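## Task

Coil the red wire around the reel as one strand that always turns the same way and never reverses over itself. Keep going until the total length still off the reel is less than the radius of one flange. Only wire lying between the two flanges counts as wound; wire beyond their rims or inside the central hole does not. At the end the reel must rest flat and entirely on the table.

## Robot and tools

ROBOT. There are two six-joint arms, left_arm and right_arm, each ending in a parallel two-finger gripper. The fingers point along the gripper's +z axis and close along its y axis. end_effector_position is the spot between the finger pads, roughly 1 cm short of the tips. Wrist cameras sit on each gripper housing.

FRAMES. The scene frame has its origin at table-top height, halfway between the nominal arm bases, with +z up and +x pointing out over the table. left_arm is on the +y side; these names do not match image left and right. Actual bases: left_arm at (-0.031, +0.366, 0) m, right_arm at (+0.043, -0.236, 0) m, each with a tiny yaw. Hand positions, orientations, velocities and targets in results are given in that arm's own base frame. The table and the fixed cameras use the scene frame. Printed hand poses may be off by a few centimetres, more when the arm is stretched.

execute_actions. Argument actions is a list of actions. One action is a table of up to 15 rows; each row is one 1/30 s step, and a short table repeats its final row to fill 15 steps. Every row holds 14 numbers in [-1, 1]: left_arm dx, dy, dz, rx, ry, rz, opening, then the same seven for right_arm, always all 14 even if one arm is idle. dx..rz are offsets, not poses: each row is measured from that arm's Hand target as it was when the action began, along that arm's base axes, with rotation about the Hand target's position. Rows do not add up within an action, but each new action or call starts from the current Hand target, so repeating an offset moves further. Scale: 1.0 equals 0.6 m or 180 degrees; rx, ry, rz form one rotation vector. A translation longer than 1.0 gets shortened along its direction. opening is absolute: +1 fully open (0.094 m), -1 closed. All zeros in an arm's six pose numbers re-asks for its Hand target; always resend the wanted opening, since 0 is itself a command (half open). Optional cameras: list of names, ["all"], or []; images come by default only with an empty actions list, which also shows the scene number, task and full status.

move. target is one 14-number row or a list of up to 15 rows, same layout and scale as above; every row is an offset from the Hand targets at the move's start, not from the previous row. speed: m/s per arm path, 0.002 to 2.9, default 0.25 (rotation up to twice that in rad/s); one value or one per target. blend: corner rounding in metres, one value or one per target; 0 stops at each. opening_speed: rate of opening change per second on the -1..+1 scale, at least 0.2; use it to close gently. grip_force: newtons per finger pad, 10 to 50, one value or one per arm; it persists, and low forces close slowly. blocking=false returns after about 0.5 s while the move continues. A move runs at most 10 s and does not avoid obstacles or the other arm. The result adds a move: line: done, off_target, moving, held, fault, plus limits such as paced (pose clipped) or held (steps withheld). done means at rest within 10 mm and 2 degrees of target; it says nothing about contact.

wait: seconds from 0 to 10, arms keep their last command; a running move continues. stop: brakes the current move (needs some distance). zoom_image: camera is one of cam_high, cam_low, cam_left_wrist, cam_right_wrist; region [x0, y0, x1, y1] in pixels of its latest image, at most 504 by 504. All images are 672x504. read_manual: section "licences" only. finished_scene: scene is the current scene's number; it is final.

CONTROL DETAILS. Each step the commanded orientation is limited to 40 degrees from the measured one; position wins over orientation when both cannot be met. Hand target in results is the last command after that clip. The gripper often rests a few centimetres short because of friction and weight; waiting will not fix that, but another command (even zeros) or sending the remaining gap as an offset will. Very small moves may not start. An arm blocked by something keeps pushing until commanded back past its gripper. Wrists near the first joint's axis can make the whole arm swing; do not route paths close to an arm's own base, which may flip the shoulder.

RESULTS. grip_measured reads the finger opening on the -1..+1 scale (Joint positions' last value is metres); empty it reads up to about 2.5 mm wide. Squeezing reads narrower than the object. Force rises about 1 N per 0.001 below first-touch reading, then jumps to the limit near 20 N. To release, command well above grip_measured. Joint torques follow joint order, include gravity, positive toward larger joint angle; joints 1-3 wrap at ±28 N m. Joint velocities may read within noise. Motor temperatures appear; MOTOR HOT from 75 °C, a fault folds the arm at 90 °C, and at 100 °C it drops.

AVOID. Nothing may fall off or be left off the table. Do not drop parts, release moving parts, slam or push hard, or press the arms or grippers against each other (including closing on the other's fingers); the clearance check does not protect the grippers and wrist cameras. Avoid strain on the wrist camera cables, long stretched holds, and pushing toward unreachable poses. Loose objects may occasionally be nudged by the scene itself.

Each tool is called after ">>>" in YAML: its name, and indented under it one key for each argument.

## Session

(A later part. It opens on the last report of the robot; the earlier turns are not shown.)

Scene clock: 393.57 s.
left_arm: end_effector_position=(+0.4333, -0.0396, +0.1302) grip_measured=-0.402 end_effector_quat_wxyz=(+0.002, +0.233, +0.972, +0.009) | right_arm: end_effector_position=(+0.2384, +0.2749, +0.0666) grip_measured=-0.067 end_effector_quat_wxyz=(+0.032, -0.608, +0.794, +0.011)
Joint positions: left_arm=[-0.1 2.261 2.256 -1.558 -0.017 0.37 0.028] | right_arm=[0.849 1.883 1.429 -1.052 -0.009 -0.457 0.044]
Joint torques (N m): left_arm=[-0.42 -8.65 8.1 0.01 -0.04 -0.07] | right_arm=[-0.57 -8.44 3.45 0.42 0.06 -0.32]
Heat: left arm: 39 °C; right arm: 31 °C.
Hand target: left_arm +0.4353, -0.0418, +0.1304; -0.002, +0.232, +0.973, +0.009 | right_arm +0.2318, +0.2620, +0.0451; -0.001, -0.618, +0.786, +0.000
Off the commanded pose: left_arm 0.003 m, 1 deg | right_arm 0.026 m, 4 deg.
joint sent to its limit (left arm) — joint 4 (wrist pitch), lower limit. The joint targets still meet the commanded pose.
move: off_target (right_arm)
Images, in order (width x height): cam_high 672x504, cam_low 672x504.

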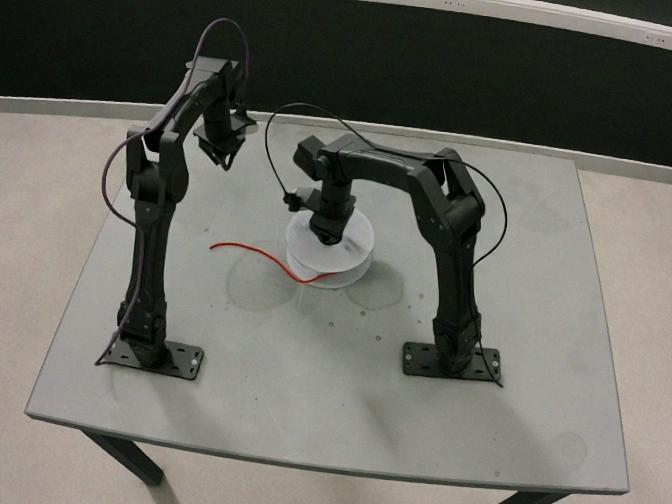

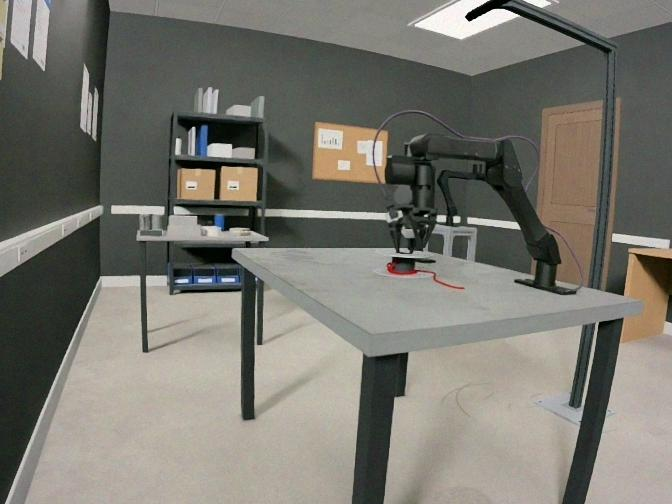

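>>> move:
  target:
    - [0,0,0,0,0,0,-0.4,0,-0.01,0,0,0,0.42,-0.05]
  speed: 0.3
  cameras: ["cam_high","cam_low"]

>>> zoom_image:
  camera: "cam_low"
  region: [370, 230, 470, 310]

>>> zoom_image:
  camera: "cam_high"
  region: [200, 130, 400, 310]

Scene clock: 398.83 s.
left_arm: end_effector_position=(+0.4333, -0.0396, +0.1302) grip_measured=-0.402 end_effector_quat_wxyz=(+0.002, +0.233, +0.972, +0.009) | right_arm: end_effector_position=(+0.2372, +0.2687, +0.0676) grip_measured=-0.062 end_effector_quat_wxyz=(-0.032, +0.966, -0.255, +0.009)
Joint positions: left_arm=[-0.1 2.261 2.256 -1.558 -0.017 0.37 0.028] | right_arm=[0.838 1.862 1.407 -1.05 -0.013 -1.788 0.044]
Joint torques (N m): left_arm=[-0.43 -8.65 8.1 0 -0.04 -0.07] | right_arm=[-0.53 -8.12 3.41 0.44 0.1 -0.38]
Heat: left arm: 39 °C; right arm: 31 °C.
Hand target: left_arm +0.4353, -0.0418, +0.1304; -0.002, +0.232, +0.973, +0.009 | right_arm +0.2318, +0.2561, +0.0451; +0.000, +0.970, -0.242, +0.001
Off the commanded pose: left_arm 0.003 m, 1 deg | right_arm 0.026 m, 4 deg.
joint sent to its limit (left arm) — joint 4 (wrist pitch), lower limit. The joint targets still meet the commanded pose.
move: off_target (right_arm)
Images, in order (width x height): cam_high 672x504, cam_low 672x504.

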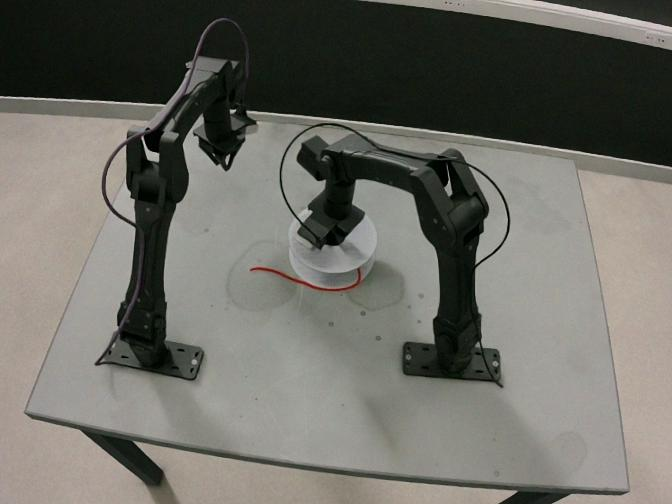

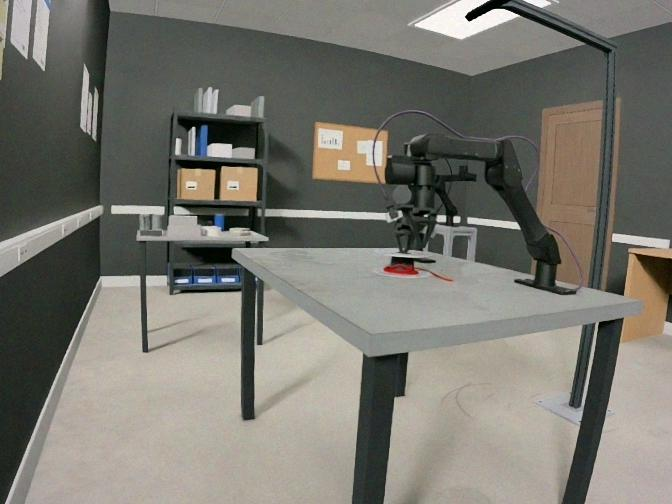

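Scaled by 5.040 from the camera's 672x504 image, which has a finer 960x720 frame.

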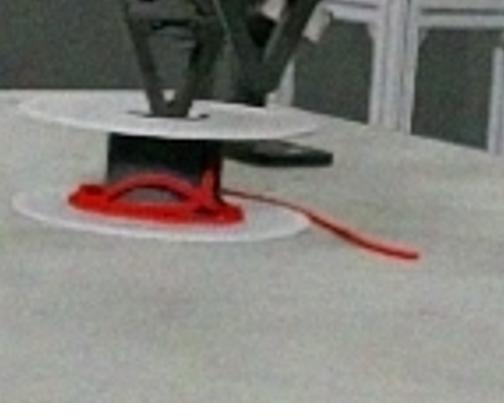

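Scaled by 2.520 from the camera's 672x504 image, which has a finer 960x720 frame.

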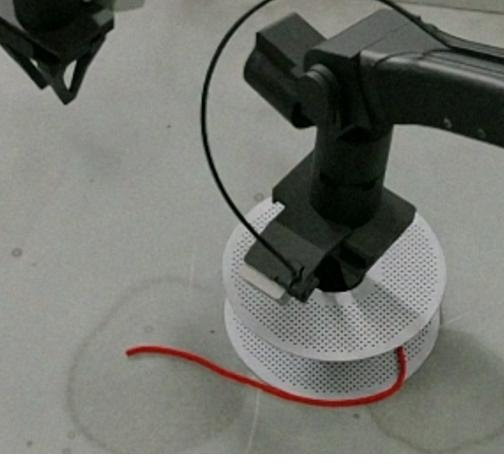

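>>> move:
  target: [-0.242,-0.113,0.0,0,0,-0.322,-0.2,0,0,0,0,0,0,-0.05]
  speed: 0.3
  cameras: ["cam_left_wrist","cam_high"]

Scene clock: 404.70 s.
left_arm: end_effector_position=(+0.2895, -0.1076, +0.1233) grip_measured=-0.202 end_effector_quat_wxyz=(-0.016, +0.670, +0.742, +0.004) | right_arm: end_effector_position=(+0.2373, +0.2687, +0.0676) grip_measured=-0.062 end_effector_quat_wxyz=(-0.032, +0.967, -0.254, +0.009)
Joint positions: left_arm=[-0.37 1.736 1.475 -1.336 -0.019 1.098 0.037] | right_arm=[0.838 1.862 1.407 -1.05 -0.013 -1.788 0.044]
Joint torques (N m): left_arm=[-0.23 -8.4 5.11 0.18 0.02 0.07] | right_arm=[-0.54 -8.1 3.34 0.47 0.11 -0.37]
Heat: left arm: 39 °C; right arm: 32 °C.
Hand target: left_arm +0.2902, -0.1095, +0.1304; +0.003, +0.674, +0.738, +0.009 | right_arm +0.2319, +0.2560, +0.0451; +0.000, +0.970, -0.242, +0.001
Off the commanded pose: left_arm 0.007 m, 2 deg | right_arm 0.026 m, 4 deg.
move: off_target (right_arm)
Images, in order (width x height): cam_high 672x504, cam_left_wrist 672x504.

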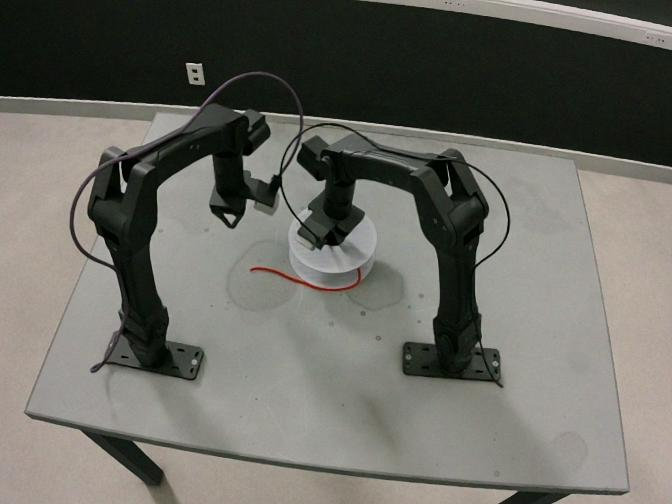

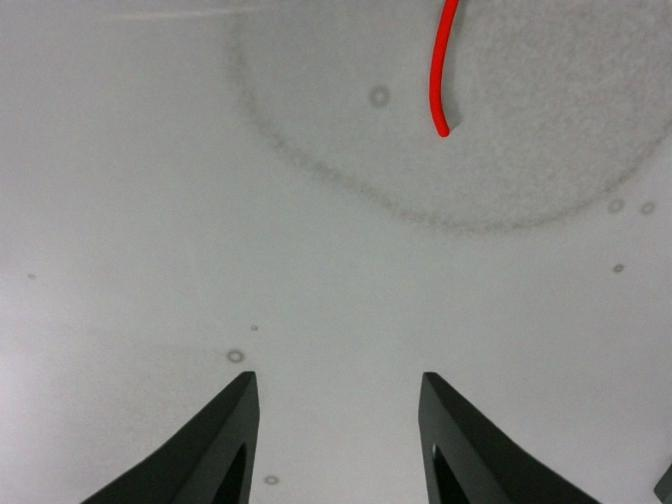

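>>> move:
  target: [0.0,0.1,0.05,0,0,0.0,-0.2,0,0.01,0,0,0,-0.42,-0.05]
  speed: 0.3
  cameras: ["cam_left_wrist","cam_high"]

>>> zoom_image:
  camera: "cam_high"
  region: [200, 130, 400, 310]

Scene clock: 410.40 s.
left_arm: end_effector_position=(+0.2887, -0.0501, +0.1449) grip_measured=-0.202 end_effector_quat_wxyz=(-0.017, +0.673, +0.739, +0.001) | right_arm: end_effector_position=(+0.2411, +0.2689, +0.0679) grip_measured=-0.060 end_effector_quat_wxyz=(+0.038, -0.631, +0.775, +0.005)
Joint positions: left_arm=[-0.187 1.678 1.494 -1.415 -0.019 1.291 0.037] | right_arm=[0.838 1.862 1.407 -1.039 0.002 -0.529 0.044]
Joint torques (N m): left_arm=[0.58 -7.92 8.35 -0.11 0.06 0.11] | right_arm=[0.49 -6.68 5.27 0.3 -0.02 0.44]
Heat: left arm: 39 °C; right arm: 32 °C.
Hand target: left_arm +0.2902, -0.0495, +0.1604; +0.003, +0.674, +0.738, +0.009 | right_arm +0.2318, +0.2620, +0.0451; -0.001, -0.619, +0.786, -0.001
Off the commanded pose: left_arm 0.016 m, 2 deg | right_arm 0.026 m, 5 deg.
move: off_target (left_arm, right_arm)
Images, in order (width x height): cam_high 672x504, cam_left_wrist 672x504.

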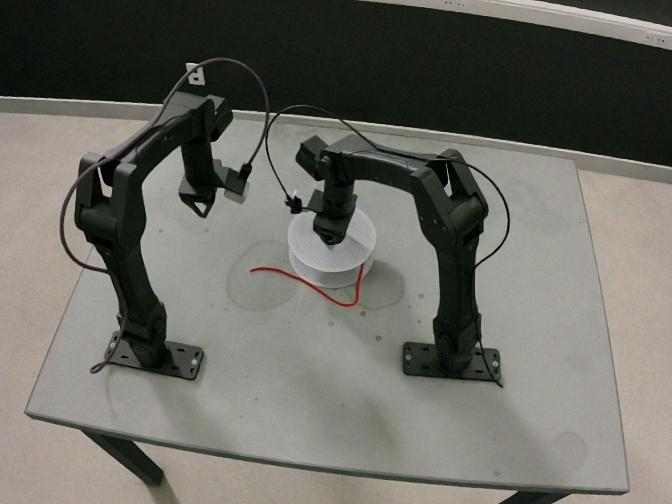

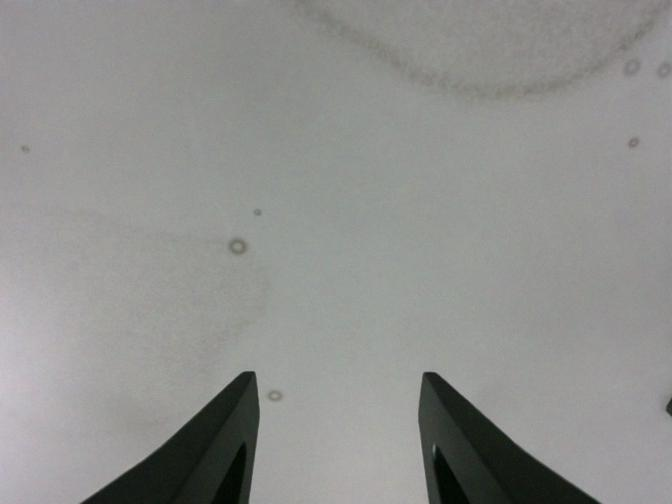

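Scaled by 2.520 from the camera's 672x504 image, which has a finer 960x720 frame.

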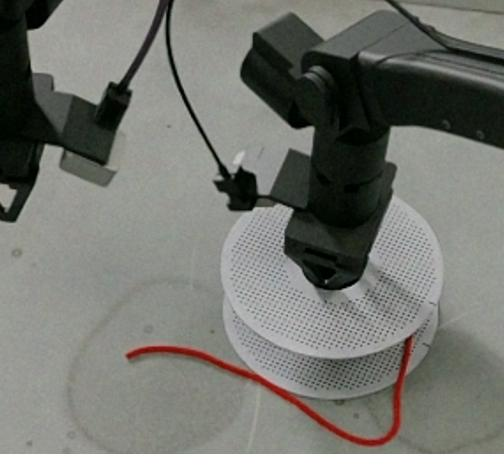

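>>> move:
  target:
    - [0,0,0,0,0,0,-0.2,0.007,0.014,0.013,0,0,0,-0.8]
    - [0,0,0,0,0,0,-0.2,0.007,0.014,0.013,0,0,-0.45,-0.8]
    - [0,0,0,0,0,0,-0.2,0.007,0.014,0.013,0,0,-0.9,-0.8]
  speed: 0.5
  cameras: ["cam_right_wrist"]

Scene clock: 426.77 s.
left_arm: end_effector_position=(+0.2887, -0.0501, +0.1449) grip_measured=-0.202 end_effector_quat_wxyz=(-0.017, +0.674, +0.739, +0.001) | right_arm: end_effector_position=(+0.2359, +0.2690, +0.0554) grip_measured=-0.798 end_effector_quat_wxyz=(-0.045, +0.595, +0.803, +0.013)
Joint positions: left_arm=[-0.187 1.678 1.494 -1.415 -0.019 1.291 0.037] | right_arm=[0.801 1.916 1.428 -1.068 -0.093 2.077 0.009]
Joint torques (N m): left_arm=[0.57 -7.91 8.35 -0.1 0.05 0.09] | right_arm=[-0.43 -9.16 8.79 0.09 -0.18 0.12]
Heat: left arm: 39 °C; right arm: 31 °C.
Hand target: left_arm +0.2902, -0.0495, +0.1604; +0.003, +0.674, +0.738, +0.009 | right_arm +0.2360, +0.2704, +0.0529; -0.001, +0.679, +0.734, +0.001
Off the commanded pose: left_arm 0.016 m, 2 deg | right_arm 0.003 m, 14 deg.
joint sent to its limit (right arm) — joint 6 (wrist roll), upper limit. The joint targets are off in orientation, not in position.
move: off_target (left_arm, right_arm)
Images, in order (width x height): cam_right_wrist 672x504.

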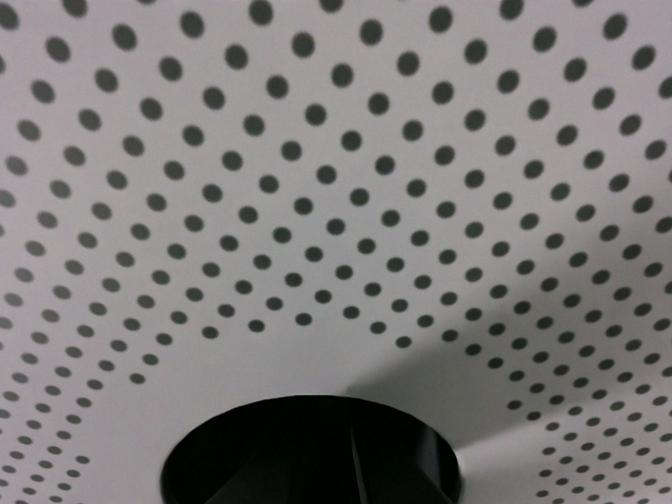

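>>> move:
  target:
    - [-0.23,-0.17,-0.03,0,0,-0.05,-0.2,0.006,0.004,0,0,0,0.14,-0.8]
    - [-0.135,-0.43,-0.05,0,0,-0.11,-0.2,0.006,0.004,-0.005,0,0,0.14,-0.8]
  speed: 0.3
  blend: [0.04,0]
  cameras: ["cam_left_wrist","cam_high"]

Scene clock: 429.10 s.
left_arm: end_effector_position=(+0.1746, -0.2246, +0.1264) grip_measured=-0.202 end_effector_quat_wxyz=(-0.023, +0.772, +0.635, +0.008) | right_arm: end_effector_position=(+0.2378, +0.2727, +0.0539) grip_measured=-0.798 end_effector_quat_wxyz=(-0.009, +0.509, +0.861, +0.010)
Joint positions: left_arm=[-0.922 1.661 1.402 -1.357 -0.013 0.842 0.038] | right_arm=[0.84 1.931 1.445 -1.068 -0.021 1.909 0.009]
Joint torques (N m): left_arm=[0.46 -7.38 5.18 -0.11 -0.02 0.02] | right_arm=[0.53 -9.25 8.72 0.14 0.18 -0.11]
Heat: left arm: 39 °C; right arm: 31 °C.
Hand target: left_arm +0.1726, -0.2193, +0.1320; -0.020, +0.771, +0.637, +0.008 (not the last commanded pose) | right_arm +0.2396, +0.2729, +0.0504; -0.001, +0.503, +0.864, +0.000 (not the last commanded pose)
Off the commanded pose: left_arm 0.090 m, 5 deg | right_arm 0.004 m, 2 deg.
move: held (left_arm; a check stopped the path); path passed 1 of 2 targets; limits=held
pose unreachable (left arm): on one or more control steps of this call, first in action 0 (counted from 0), this arm could not follow its commanded pose, so it was not sent that pose on those steps. It may still have moved: this result reports where it is.
cause: moving toward the commanded pose would bring a part of the arm too close to another arm (this arm's wrist (the part past joint 4) and the right arm's forearm (the part past joint 3), at the place that arm is still heading or pushing toward).
Images, in order (width x height): cam_high 672x504, cam_left_wrist 672x504.

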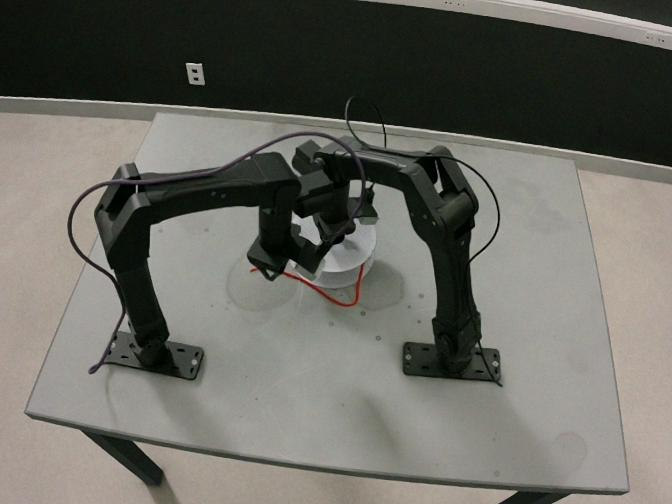

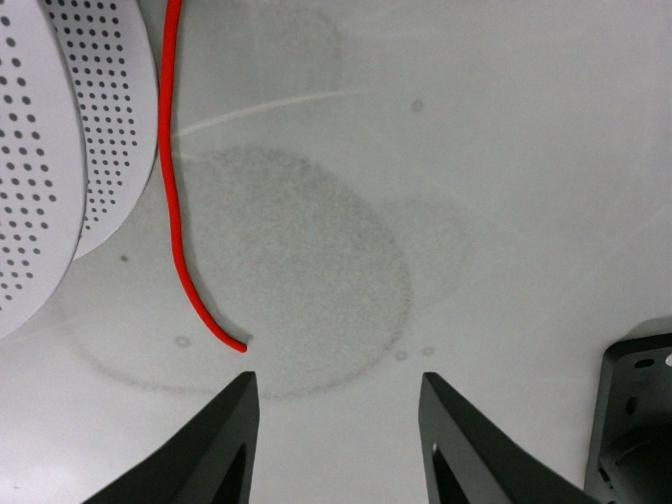

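>>> move:
  target:
    - [0.1,0.0,-0.05,-0.139,-0.01,0.083,-0.3,0,0,0,0,0,0,-0.8]
    - [0.132,0.022,-0.13,-0.139,-0.01,0.083,-0.3,0,0,0,0,0,0,-0.8]
  speed: 0.2
  blend: [0.02,0]
  cameras: ["cam_left_wrist","cam_high"]

Scene clock: 436.87 s.
left_arm: end_effector_position=(+0.2500, -0.2031, +0.0538) grip_measured=-0.298 end_effector_quat_wxyz=(+0.148, +0.666, +0.722, -0.114) | right_arm: end_effector_position=(+0.2378, +0.2727, +0.0539) grip_measured=-0.798 end_effector_quat_wxyz=(-0.009, +0.509, +0.861, +0.010)
Joint positions: left_arm=[-0.526 1.587 0.97 -0.706 0.287 0.928 0.033] | right_arm=[0.84 1.931 1.445 -1.068 -0.021 1.909 0.009]
Joint torques (N m): left_arm=[0.39 -4.83 5.6 0.79 0.37 0.11] | right_arm=[0.5 -9.29 8.64 0.14 0.16 -0.11]
Heat: left arm: 39 °C; right arm: 32 °C.
Hand target: left_arm +0.2518, -0.2061, +0.0541; +0.156, +0.668, +0.718, -0.121 | right_arm +0.2396, +0.2729, +0.0504; -0.001, +0.503, +0.864, +0.000
Off the commanded pose: left_arm 0.003 m, 1 deg | right_arm 0.004 m, 2 deg.
move: done
Images, in order (width x height): cam_high 672x504, cam_left_wrist 672x504.

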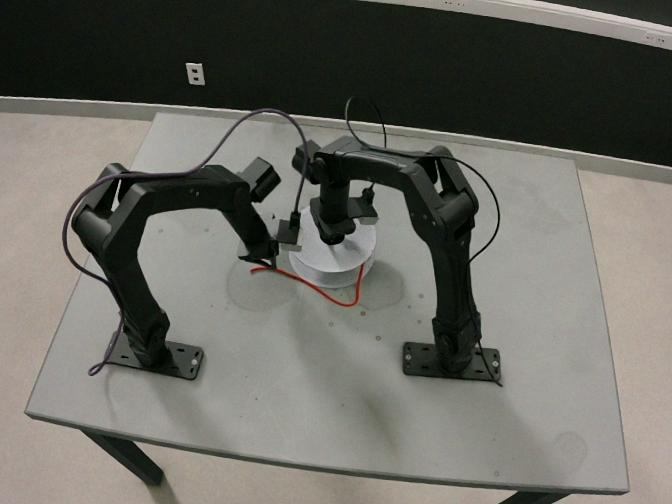

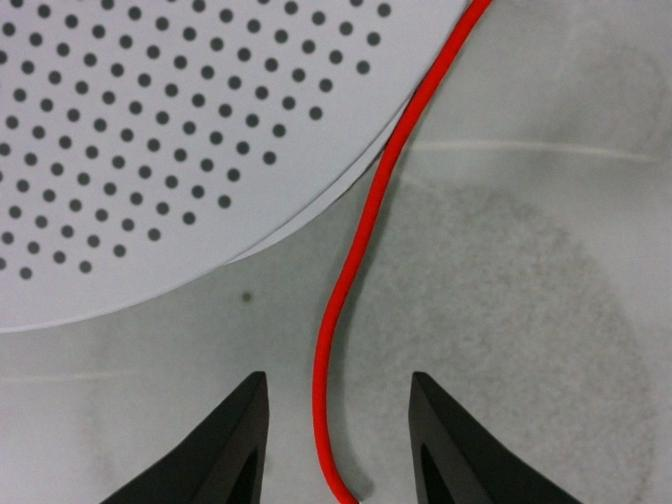

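>>> move:
  target:
    - [0.009,0.0,-0.03,0,0,0,-0.4,0,0,0,0,0,0,-0.8]
    - [0.009,0,-0.063,0,0,0,-0.4,0,0,0,0,0,0,-0.8]
    - [0.009,0,-0.063,0,0,0,-1,0,0,0,0,0,0,-0.8]
  speed: 0.12
  blend: [0.01,0,0]
  cameras: ["cam_left_wrist"]

Scene clock: 440.13 s.
left_arm: end_effector_position=(+0.2554, -0.2050, +0.0175) grip_measured=-0.986 end_effector_quat_wxyz=(+0.150, +0.668, +0.720, -0.116) | right_arm: end_effector_position=(+0.2378, +0.2727, +0.0539) grip_measured=-0.798 end_effector_quat_wxyz=(-0.009, +0.509, +0.861, +0.010)
Joint positions: left_arm=[-0.52 1.671 0.897 -0.547 0.292 0.938 0.001] | right_arm=[0.84 1.931 1.445 -1.068 -0.021 1.909 0.009]
Joint torques (N m): left_arm=[0.66 -4.97 5.08 0.76 0.34 0.08] | right_arm=[0.51 -9.22 8.66 0.14 0.14 -0.11]
Heat: left arm: 38 °C; right arm: 32 °C.
Hand target: left_arm +0.2572, -0.2062, +0.0163; +0.156, +0.668, +0.718, -0.121 | right_arm +0.2396, +0.2729, +0.0504; -0.001, +0.503, +0.864, +0.000
Off the commanded pose: left_arm 0.002 m, 1 deg | right_arm 0.004 m, 2 deg.
move: done; blend cut to 0.0094 m at target 1
Images, in order (width x height): cam_left_wrist 672x504.

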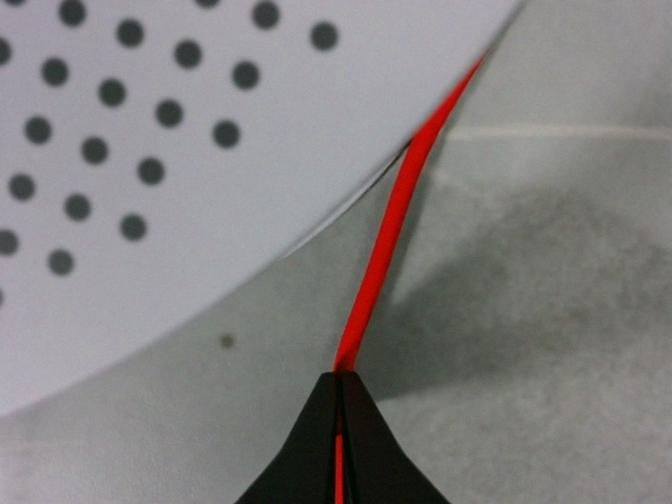

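>>> move:
  target:
    - [0,0,0,0,0,0,-0.7,0,0,0,0,0,0,-0.8]
    - [0,0,-0.009,0,0,0,-0.7,0,0,0,0,0,0,-0.8]
    - [0,0,-0.009,0,0,0,-1,0,0,0,0,0,0,-0.8]
  speed: 0.12

Scene clock: 446.50 s.
left_arm: end_effector_position=(+0.2576, -0.2070, +0.0160) grip_measured=-0.974 end_effector_quat_wxyz=(+0.157, +0.668, +0.718, -0.116) | right_arm: end_effector_position=(+0.2378, +0.2727, +0.0539) grip_measured=-0.798 end_effector_quat_wxyz=(-0.009, +0.509, +0.861, +0.010)
Joint positions: left_arm=[-0.52 1.677 0.892 -0.524 0.295 0.939 0.001] | right_arm=[0.84 1.931 1.445 -1.068 -0.021 1.909 0.009]
Joint torques (N m): left_arm=[0.65 -4.56 4.48 0.77 0.3 0.07] | right_arm=[0.46 -9.25 8.72 0.13 0.16 -0.11]
Heat: left arm: 37 °C; right arm: 33 °C.
Hand target: left_arm +0.2572, -0.2062, +0.0110; +0.156, +0.668, +0.718, -0.121 | right_arm +0.2396, +0.2729, +0.0504; -0.001, +0.503, +0.864, +0.000
Off the commanded pose: left_arm 0.005 m, 1 deg | right_arm 0.004 m, 2 deg.
move: done

>>> move:
  target:
    - [0,0.02,0.02,0,0,0,-1,0,0,0,0,0,0,-0.8]
    - [0,0.02,0.035,0,0,0,-1,0,0,-0.01,0,0,0,-0.05]
    - [-0.02,0.2,0.04,0,0,0,-1,0,0,-0.01,0,0,0,-0.05]
  speed: 0.12
  opening_speed: 0.8
  cameras: ["cam_left_wrist","cam_high","cam_low"]

>>> zoom_image:
  camera: "cam_high"
  region: [200, 130, 400, 310]

>>> zoom_image:
  camera: "cam_low"
  region: [370, 230, 470, 310]

Scene clock: 452.33 s.
left_arm: end_effector_position=(+0.2482, -0.0847, +0.0292) grip_measured=-0.975 end_effector_quat_wxyz=(+0.148, +0.667, +0.721, -0.116) | right_arm: end_effector_position=(+0.2395, +0.2724, +0.0603) grip_measured=-0.156 end_effector_quat_wxyz=(-0.004, +0.508, +0.861, +0.013)
Joint positions: left_arm=[-0.084 1.524 0.807 -0.759 0.366 1.391 0.001] | right_arm=[0.84 1.923 1.46 -1.085 -0.013 1.907 0.04]
Joint torques (N m): left_arm=[0.53 -5.91 5.03 0.17 0.44 0.07] | right_arm=[0.49 -8.14 5.91 0.55 0.07 -0.11]
Heat: left arm: 37 °C; right arm: 32 °C.
Hand target: left_arm +0.2451, -0.0861, +0.0349; +0.156, +0.668, +0.718, -0.121 | right_arm +0.2395, +0.2728, +0.0444; -0.001, +0.503, +0.864, +0.000
Off the commanded pose: left_arm 0.007 m, 1 deg | right_arm 0.016 m, 2 deg.
move: off_target (right_arm)
Images, in order (width x height): cam_high 672x504, cam_low 672x504, cam_left_wrist 672x504.

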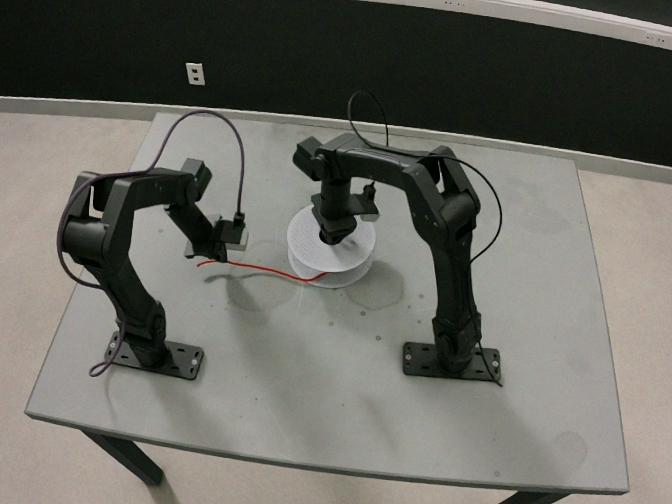

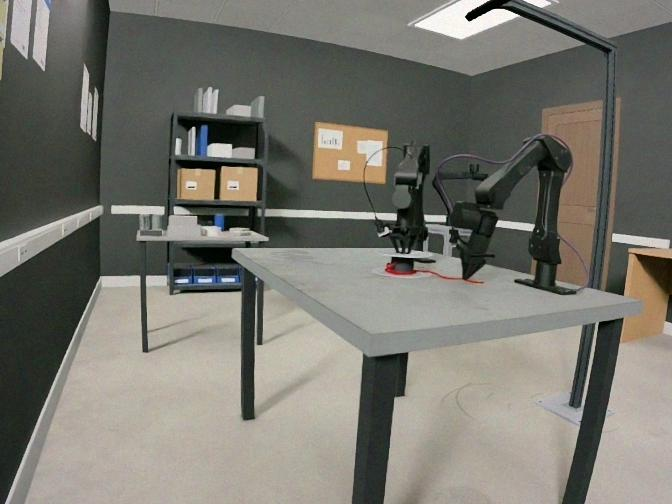

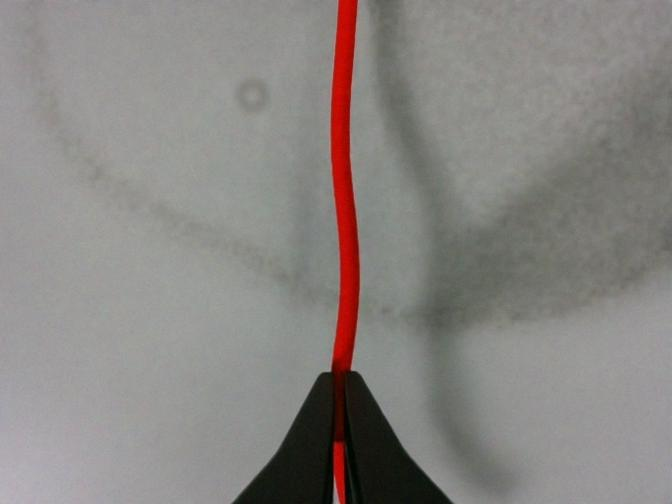

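Scaled by 2.520 from the camera's 672x504 image, which has a finer 960x720 frame.

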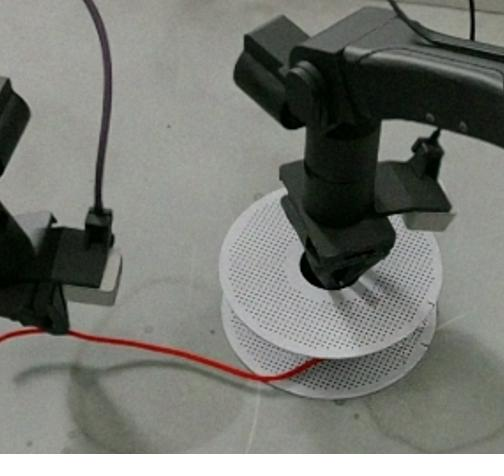

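Scaled by 5.040 from the camera's 672x504 image, which has a finer 960x720 frame.

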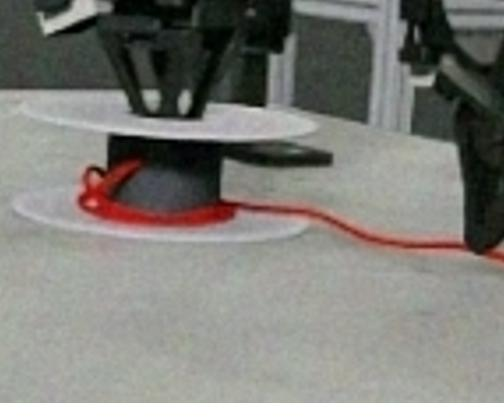

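>>> move:
  target:
    - [0.032,-0.103,0,0,0,0,-1,0,-0.01,-0.01,0,0,0.6,-0.05]
  speed: 0.25
  cameras: ["cam_left_wrist","cam_high","cam_low"]

>>> zoom_image:
  camera: "cam_high"
  region: [200, 130, 400, 310]

>>> zoom_image:
  camera: "cam_low"
  region: [370, 230, 470, 310]

Scene clock: 458.53 s.
left_arm: end_effector_position=(+0.2563, -0.1442, +0.0308) grip_measured=-0.975 end_effector_quat_wxyz=(+0.148, +0.667, +0.720, -0.126) | right_arm: end_effector_position=(+0.2473, +0.2811, +0.0655) grip_measured=-0.072 end_effector_quat_wxyz=(+0.033, -0.389, +0.921, +0.023)
Joint positions: left_arm=[-0.3 1.585 0.868 -0.686 0.356 1.164 0.001] | right_arm=[0.84 1.91 1.462 -1.043 -0.013 0.042 0.044]
Joint torques (N m): left_arm=[-0.5 -4.12 7.83 0.48 0.17 -0.03] | right_arm=[-0.51 -8.02 3.03 0.43 0.11 -0.4]
Heat: left arm: 36 °C; right arm: 32 °C.
Hand target: left_arm +0.2644, -0.1479, +0.0349; +0.156, +0.668, +0.718, -0.121 | right_arm +0.2396, +0.2669, +0.0384; -0.001, -0.404, +0.915, -0.001
Off the commanded pose: left_arm 0.010 m, 1 deg | right_arm 0.032 m, 5 deg.
move: off_target (right_arm)
Images, in order (width x height): cam_high 672x504, cam_low 672x504, cam_left_wrist 672x504.

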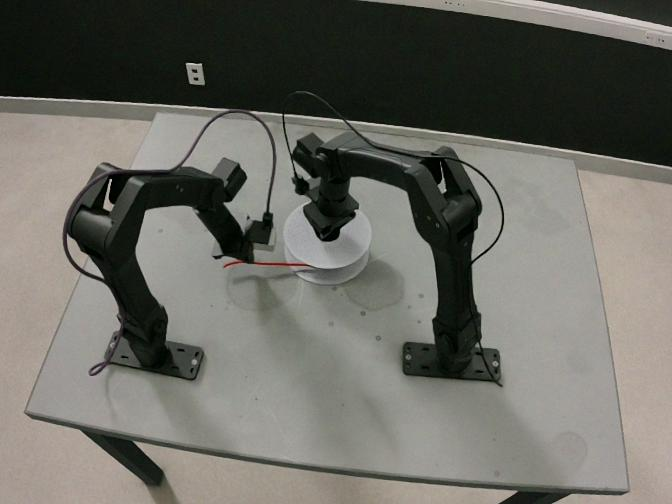

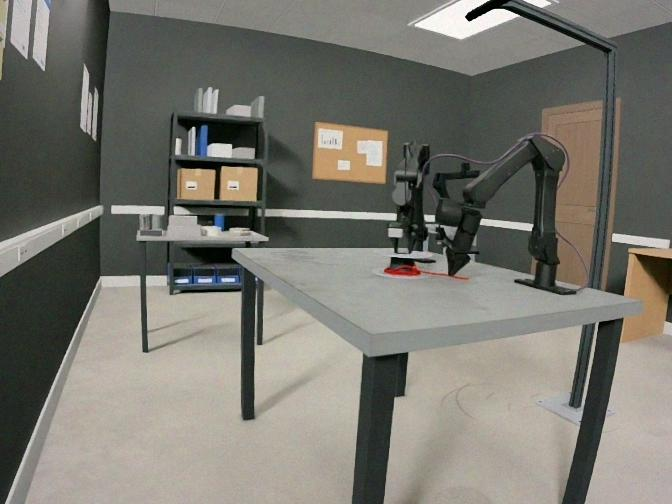

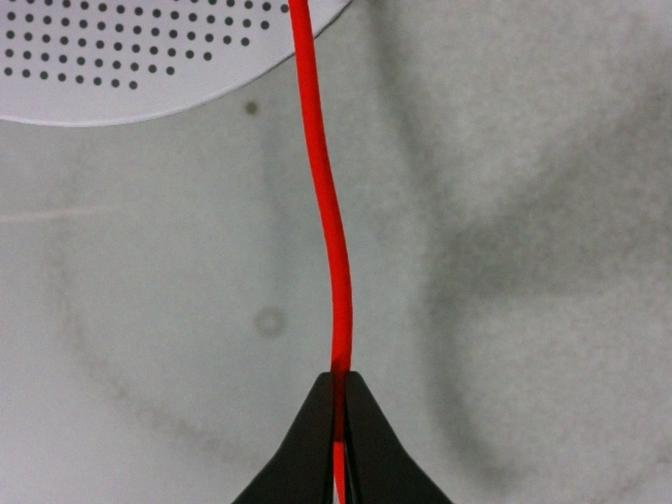

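Scaled by 2.520 from the camera's 672x504 image, which has a finer 960x720 frame.

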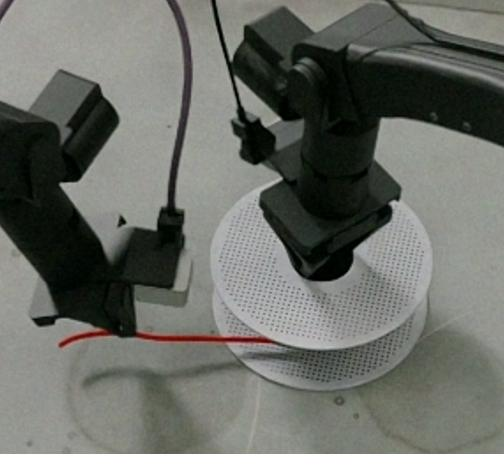

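Scaled by 5.040 from the camera's 672x504 image, which has a finer 960x720 frame.

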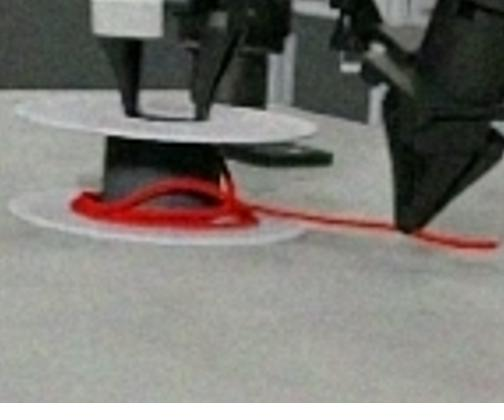

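>>> move:
  target:
    - [0,0,0,0,0,0,-1,0.0115,0.0177,0.02,0,0,0,-0.8]
    - [0,0,0,0,0,0,-1,0.0115,0.0177,0.02,0,0,-0.6,-0.8]
  speed: 0.5
  cameras: ["cam_right_wrist","cam_high"]

>>> zoom_image:
  camera: "cam_high"
  region: [200, 130, 400, 310]

Scene clock: 465.07 s.
left_arm: end_effector_position=(+0.2565, -0.1437, +0.0306) grip_measured=-0.975 end_effector_quat_wxyz=(+0.148, +0.667, +0.720, -0.125) | right_arm: end_effector_position=(+0.2441, +0.2774, +0.0526) grip_measured=-0.798 end_effector_quat_wxyz=(-0.005, +0.499, +0.867, +0.008)
Joint positions: left_arm=[-0.3 1.585 0.868 -0.686 0.353 1.164 0.001] | right_arm=[0.84 1.963 1.485 -1.078 -0.012 1.885 0.009]
Joint torques (N m): left_arm=[-0.5 -4.11 7.84 0.48 0.21 -0.06] | right_arm=[-0.08 -9.68 8.91 0.11 0.08 0.09]
Heat: left arm: 36 °C; right arm: 32 °C.
Hand target: left_arm +0.2643, -0.1479, +0.0349; +0.156, +0.668, +0.718, -0.121 | right_arm +0.2465, +0.2775, +0.0504; -0.001, +0.503, +0.864, +0.000
Off the commanded pose: left_arm 0.010 m, 1 deg | right_arm 0.003 m, 1 deg.
move: done
Images, in order (width x height): cam_high 672x504, cam_right_wrist 672x504.

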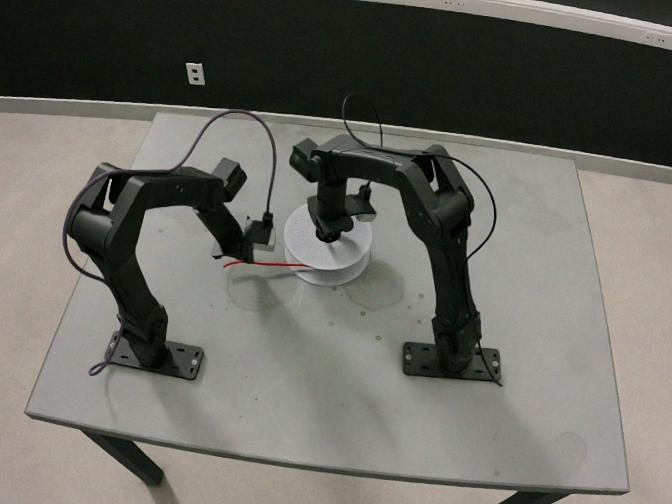

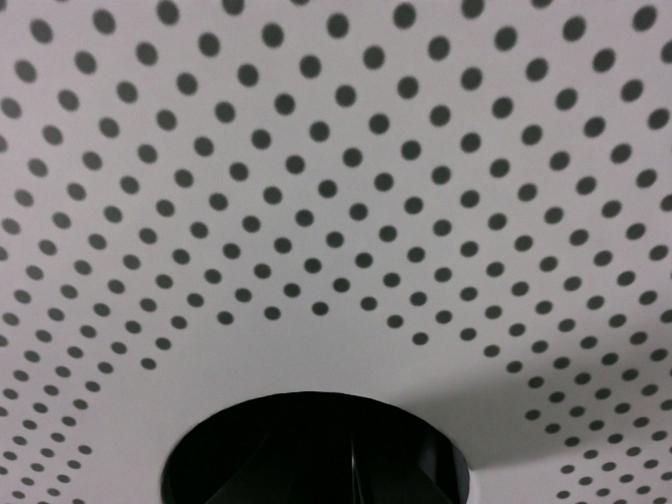

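Scaled by 2.520 from the camera's 672x504 image, which has a finer 960x720 frame.

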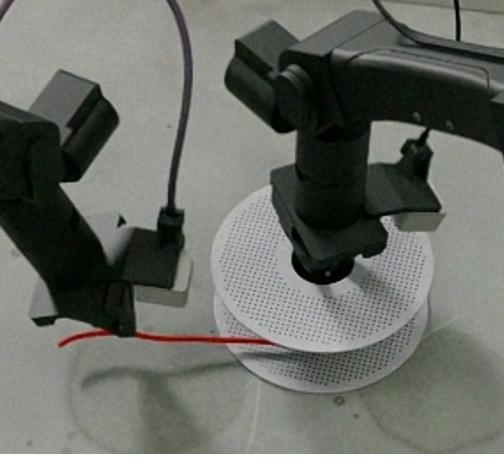

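>>> move:
  target:
    - [0,0,0,0,0,0,-1,0.007,0.004,0,0,0,0,-0.8]
    - [0,0,0,0,0,0,-1,0.007,0.004,-0.008,0,0,0,-0.05]
    - [0.018,-0.052,0,0,0,0,-1,0.007,-0.005,-0.015,0,0,0.4,-0.05]
  speed: 0.25
  opening_speed: 0.8
  cameras: ["cam_left_wrist","cam_high","cam_low"]

>>> zoom_image:
  camera: "cam_high"
  region: [200, 130, 400, 310]

>>> zoom_image:
  camera: "cam_low"
  region: [370, 230, 470, 310]

Scene clock: 471.97 s.
left_arm: end_effector_position=(+0.2666, -0.1733, +0.0303) grip_measured=-0.975 end_effector_quat_wxyz=(+0.145, +0.667, +0.720, -0.124) | right_arm: end_effector_position=(+0.2518, +0.2831, +0.0658) grip_measured=-0.072 end_effector_quat_wxyz=(+0.012, -0.084, +0.996, +0.021)
Joint positions: left_arm=[-0.393 1.654 0.939 -0.662 0.334 1.068 0.001] | right_arm=[0.834 1.958 1.531 -1.097 -0.015 0.665 0.044]
Joint torques (N m): left_arm=[-0.55 -4.67 7.99 0.58 0.2 -0.05] | right_arm=[-0.72 -8.61 3.48 0.61 0.11 -0.45]
Heat: left arm: 35 °C; right arm: 32 °C.
Hand target: left_arm +0.2752, -0.1792, +0.0350; +0.156, +0.668, +0.718, -0.121 | right_arm +0.2508, +0.2745, +0.0414; -0.001, -0.101, +0.995, +0.000
Off the commanded pose: left_arm 0.011 m, 1 deg | right_arm 0.026 m, 3 deg.
move: off_target (left_arm, right_arm)
Images, in order (width x height): cam_high 672x504, cam_low 672x504, cam_left_wrist 672x504.

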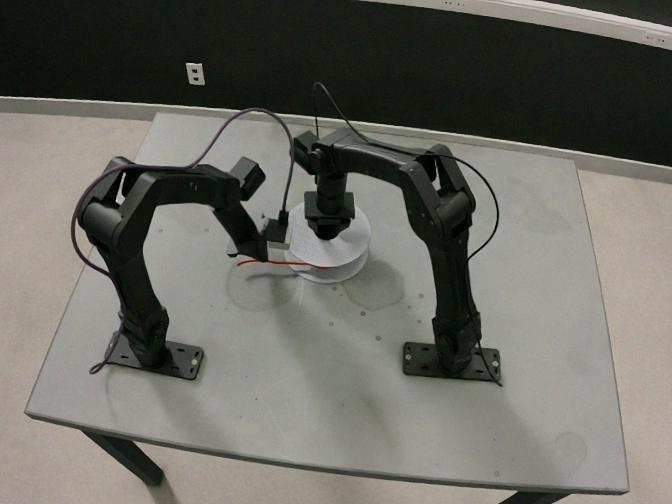

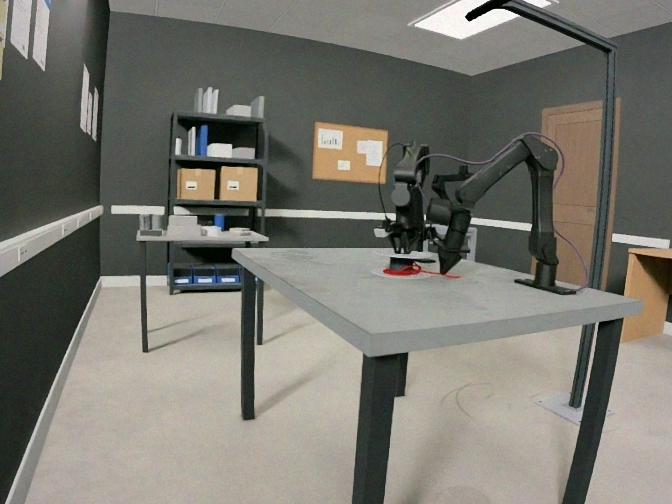

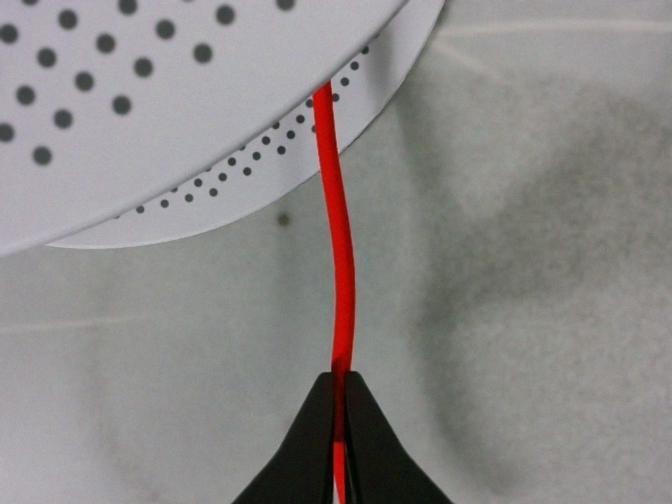

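Scaled by 2.520 from the camera's 672x504 image, which has a finer 960x720 frame.

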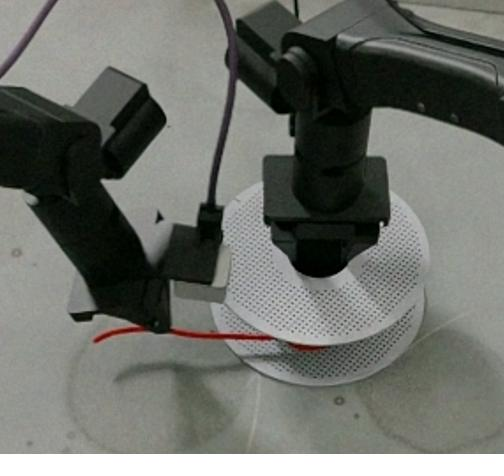

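Scaled by 5.040 from the camera's 672x504 image, which has a finer 960x720 frame.

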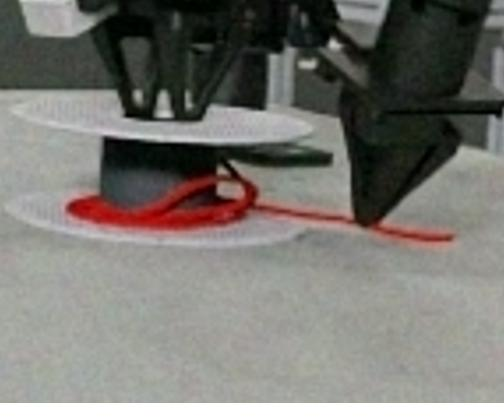

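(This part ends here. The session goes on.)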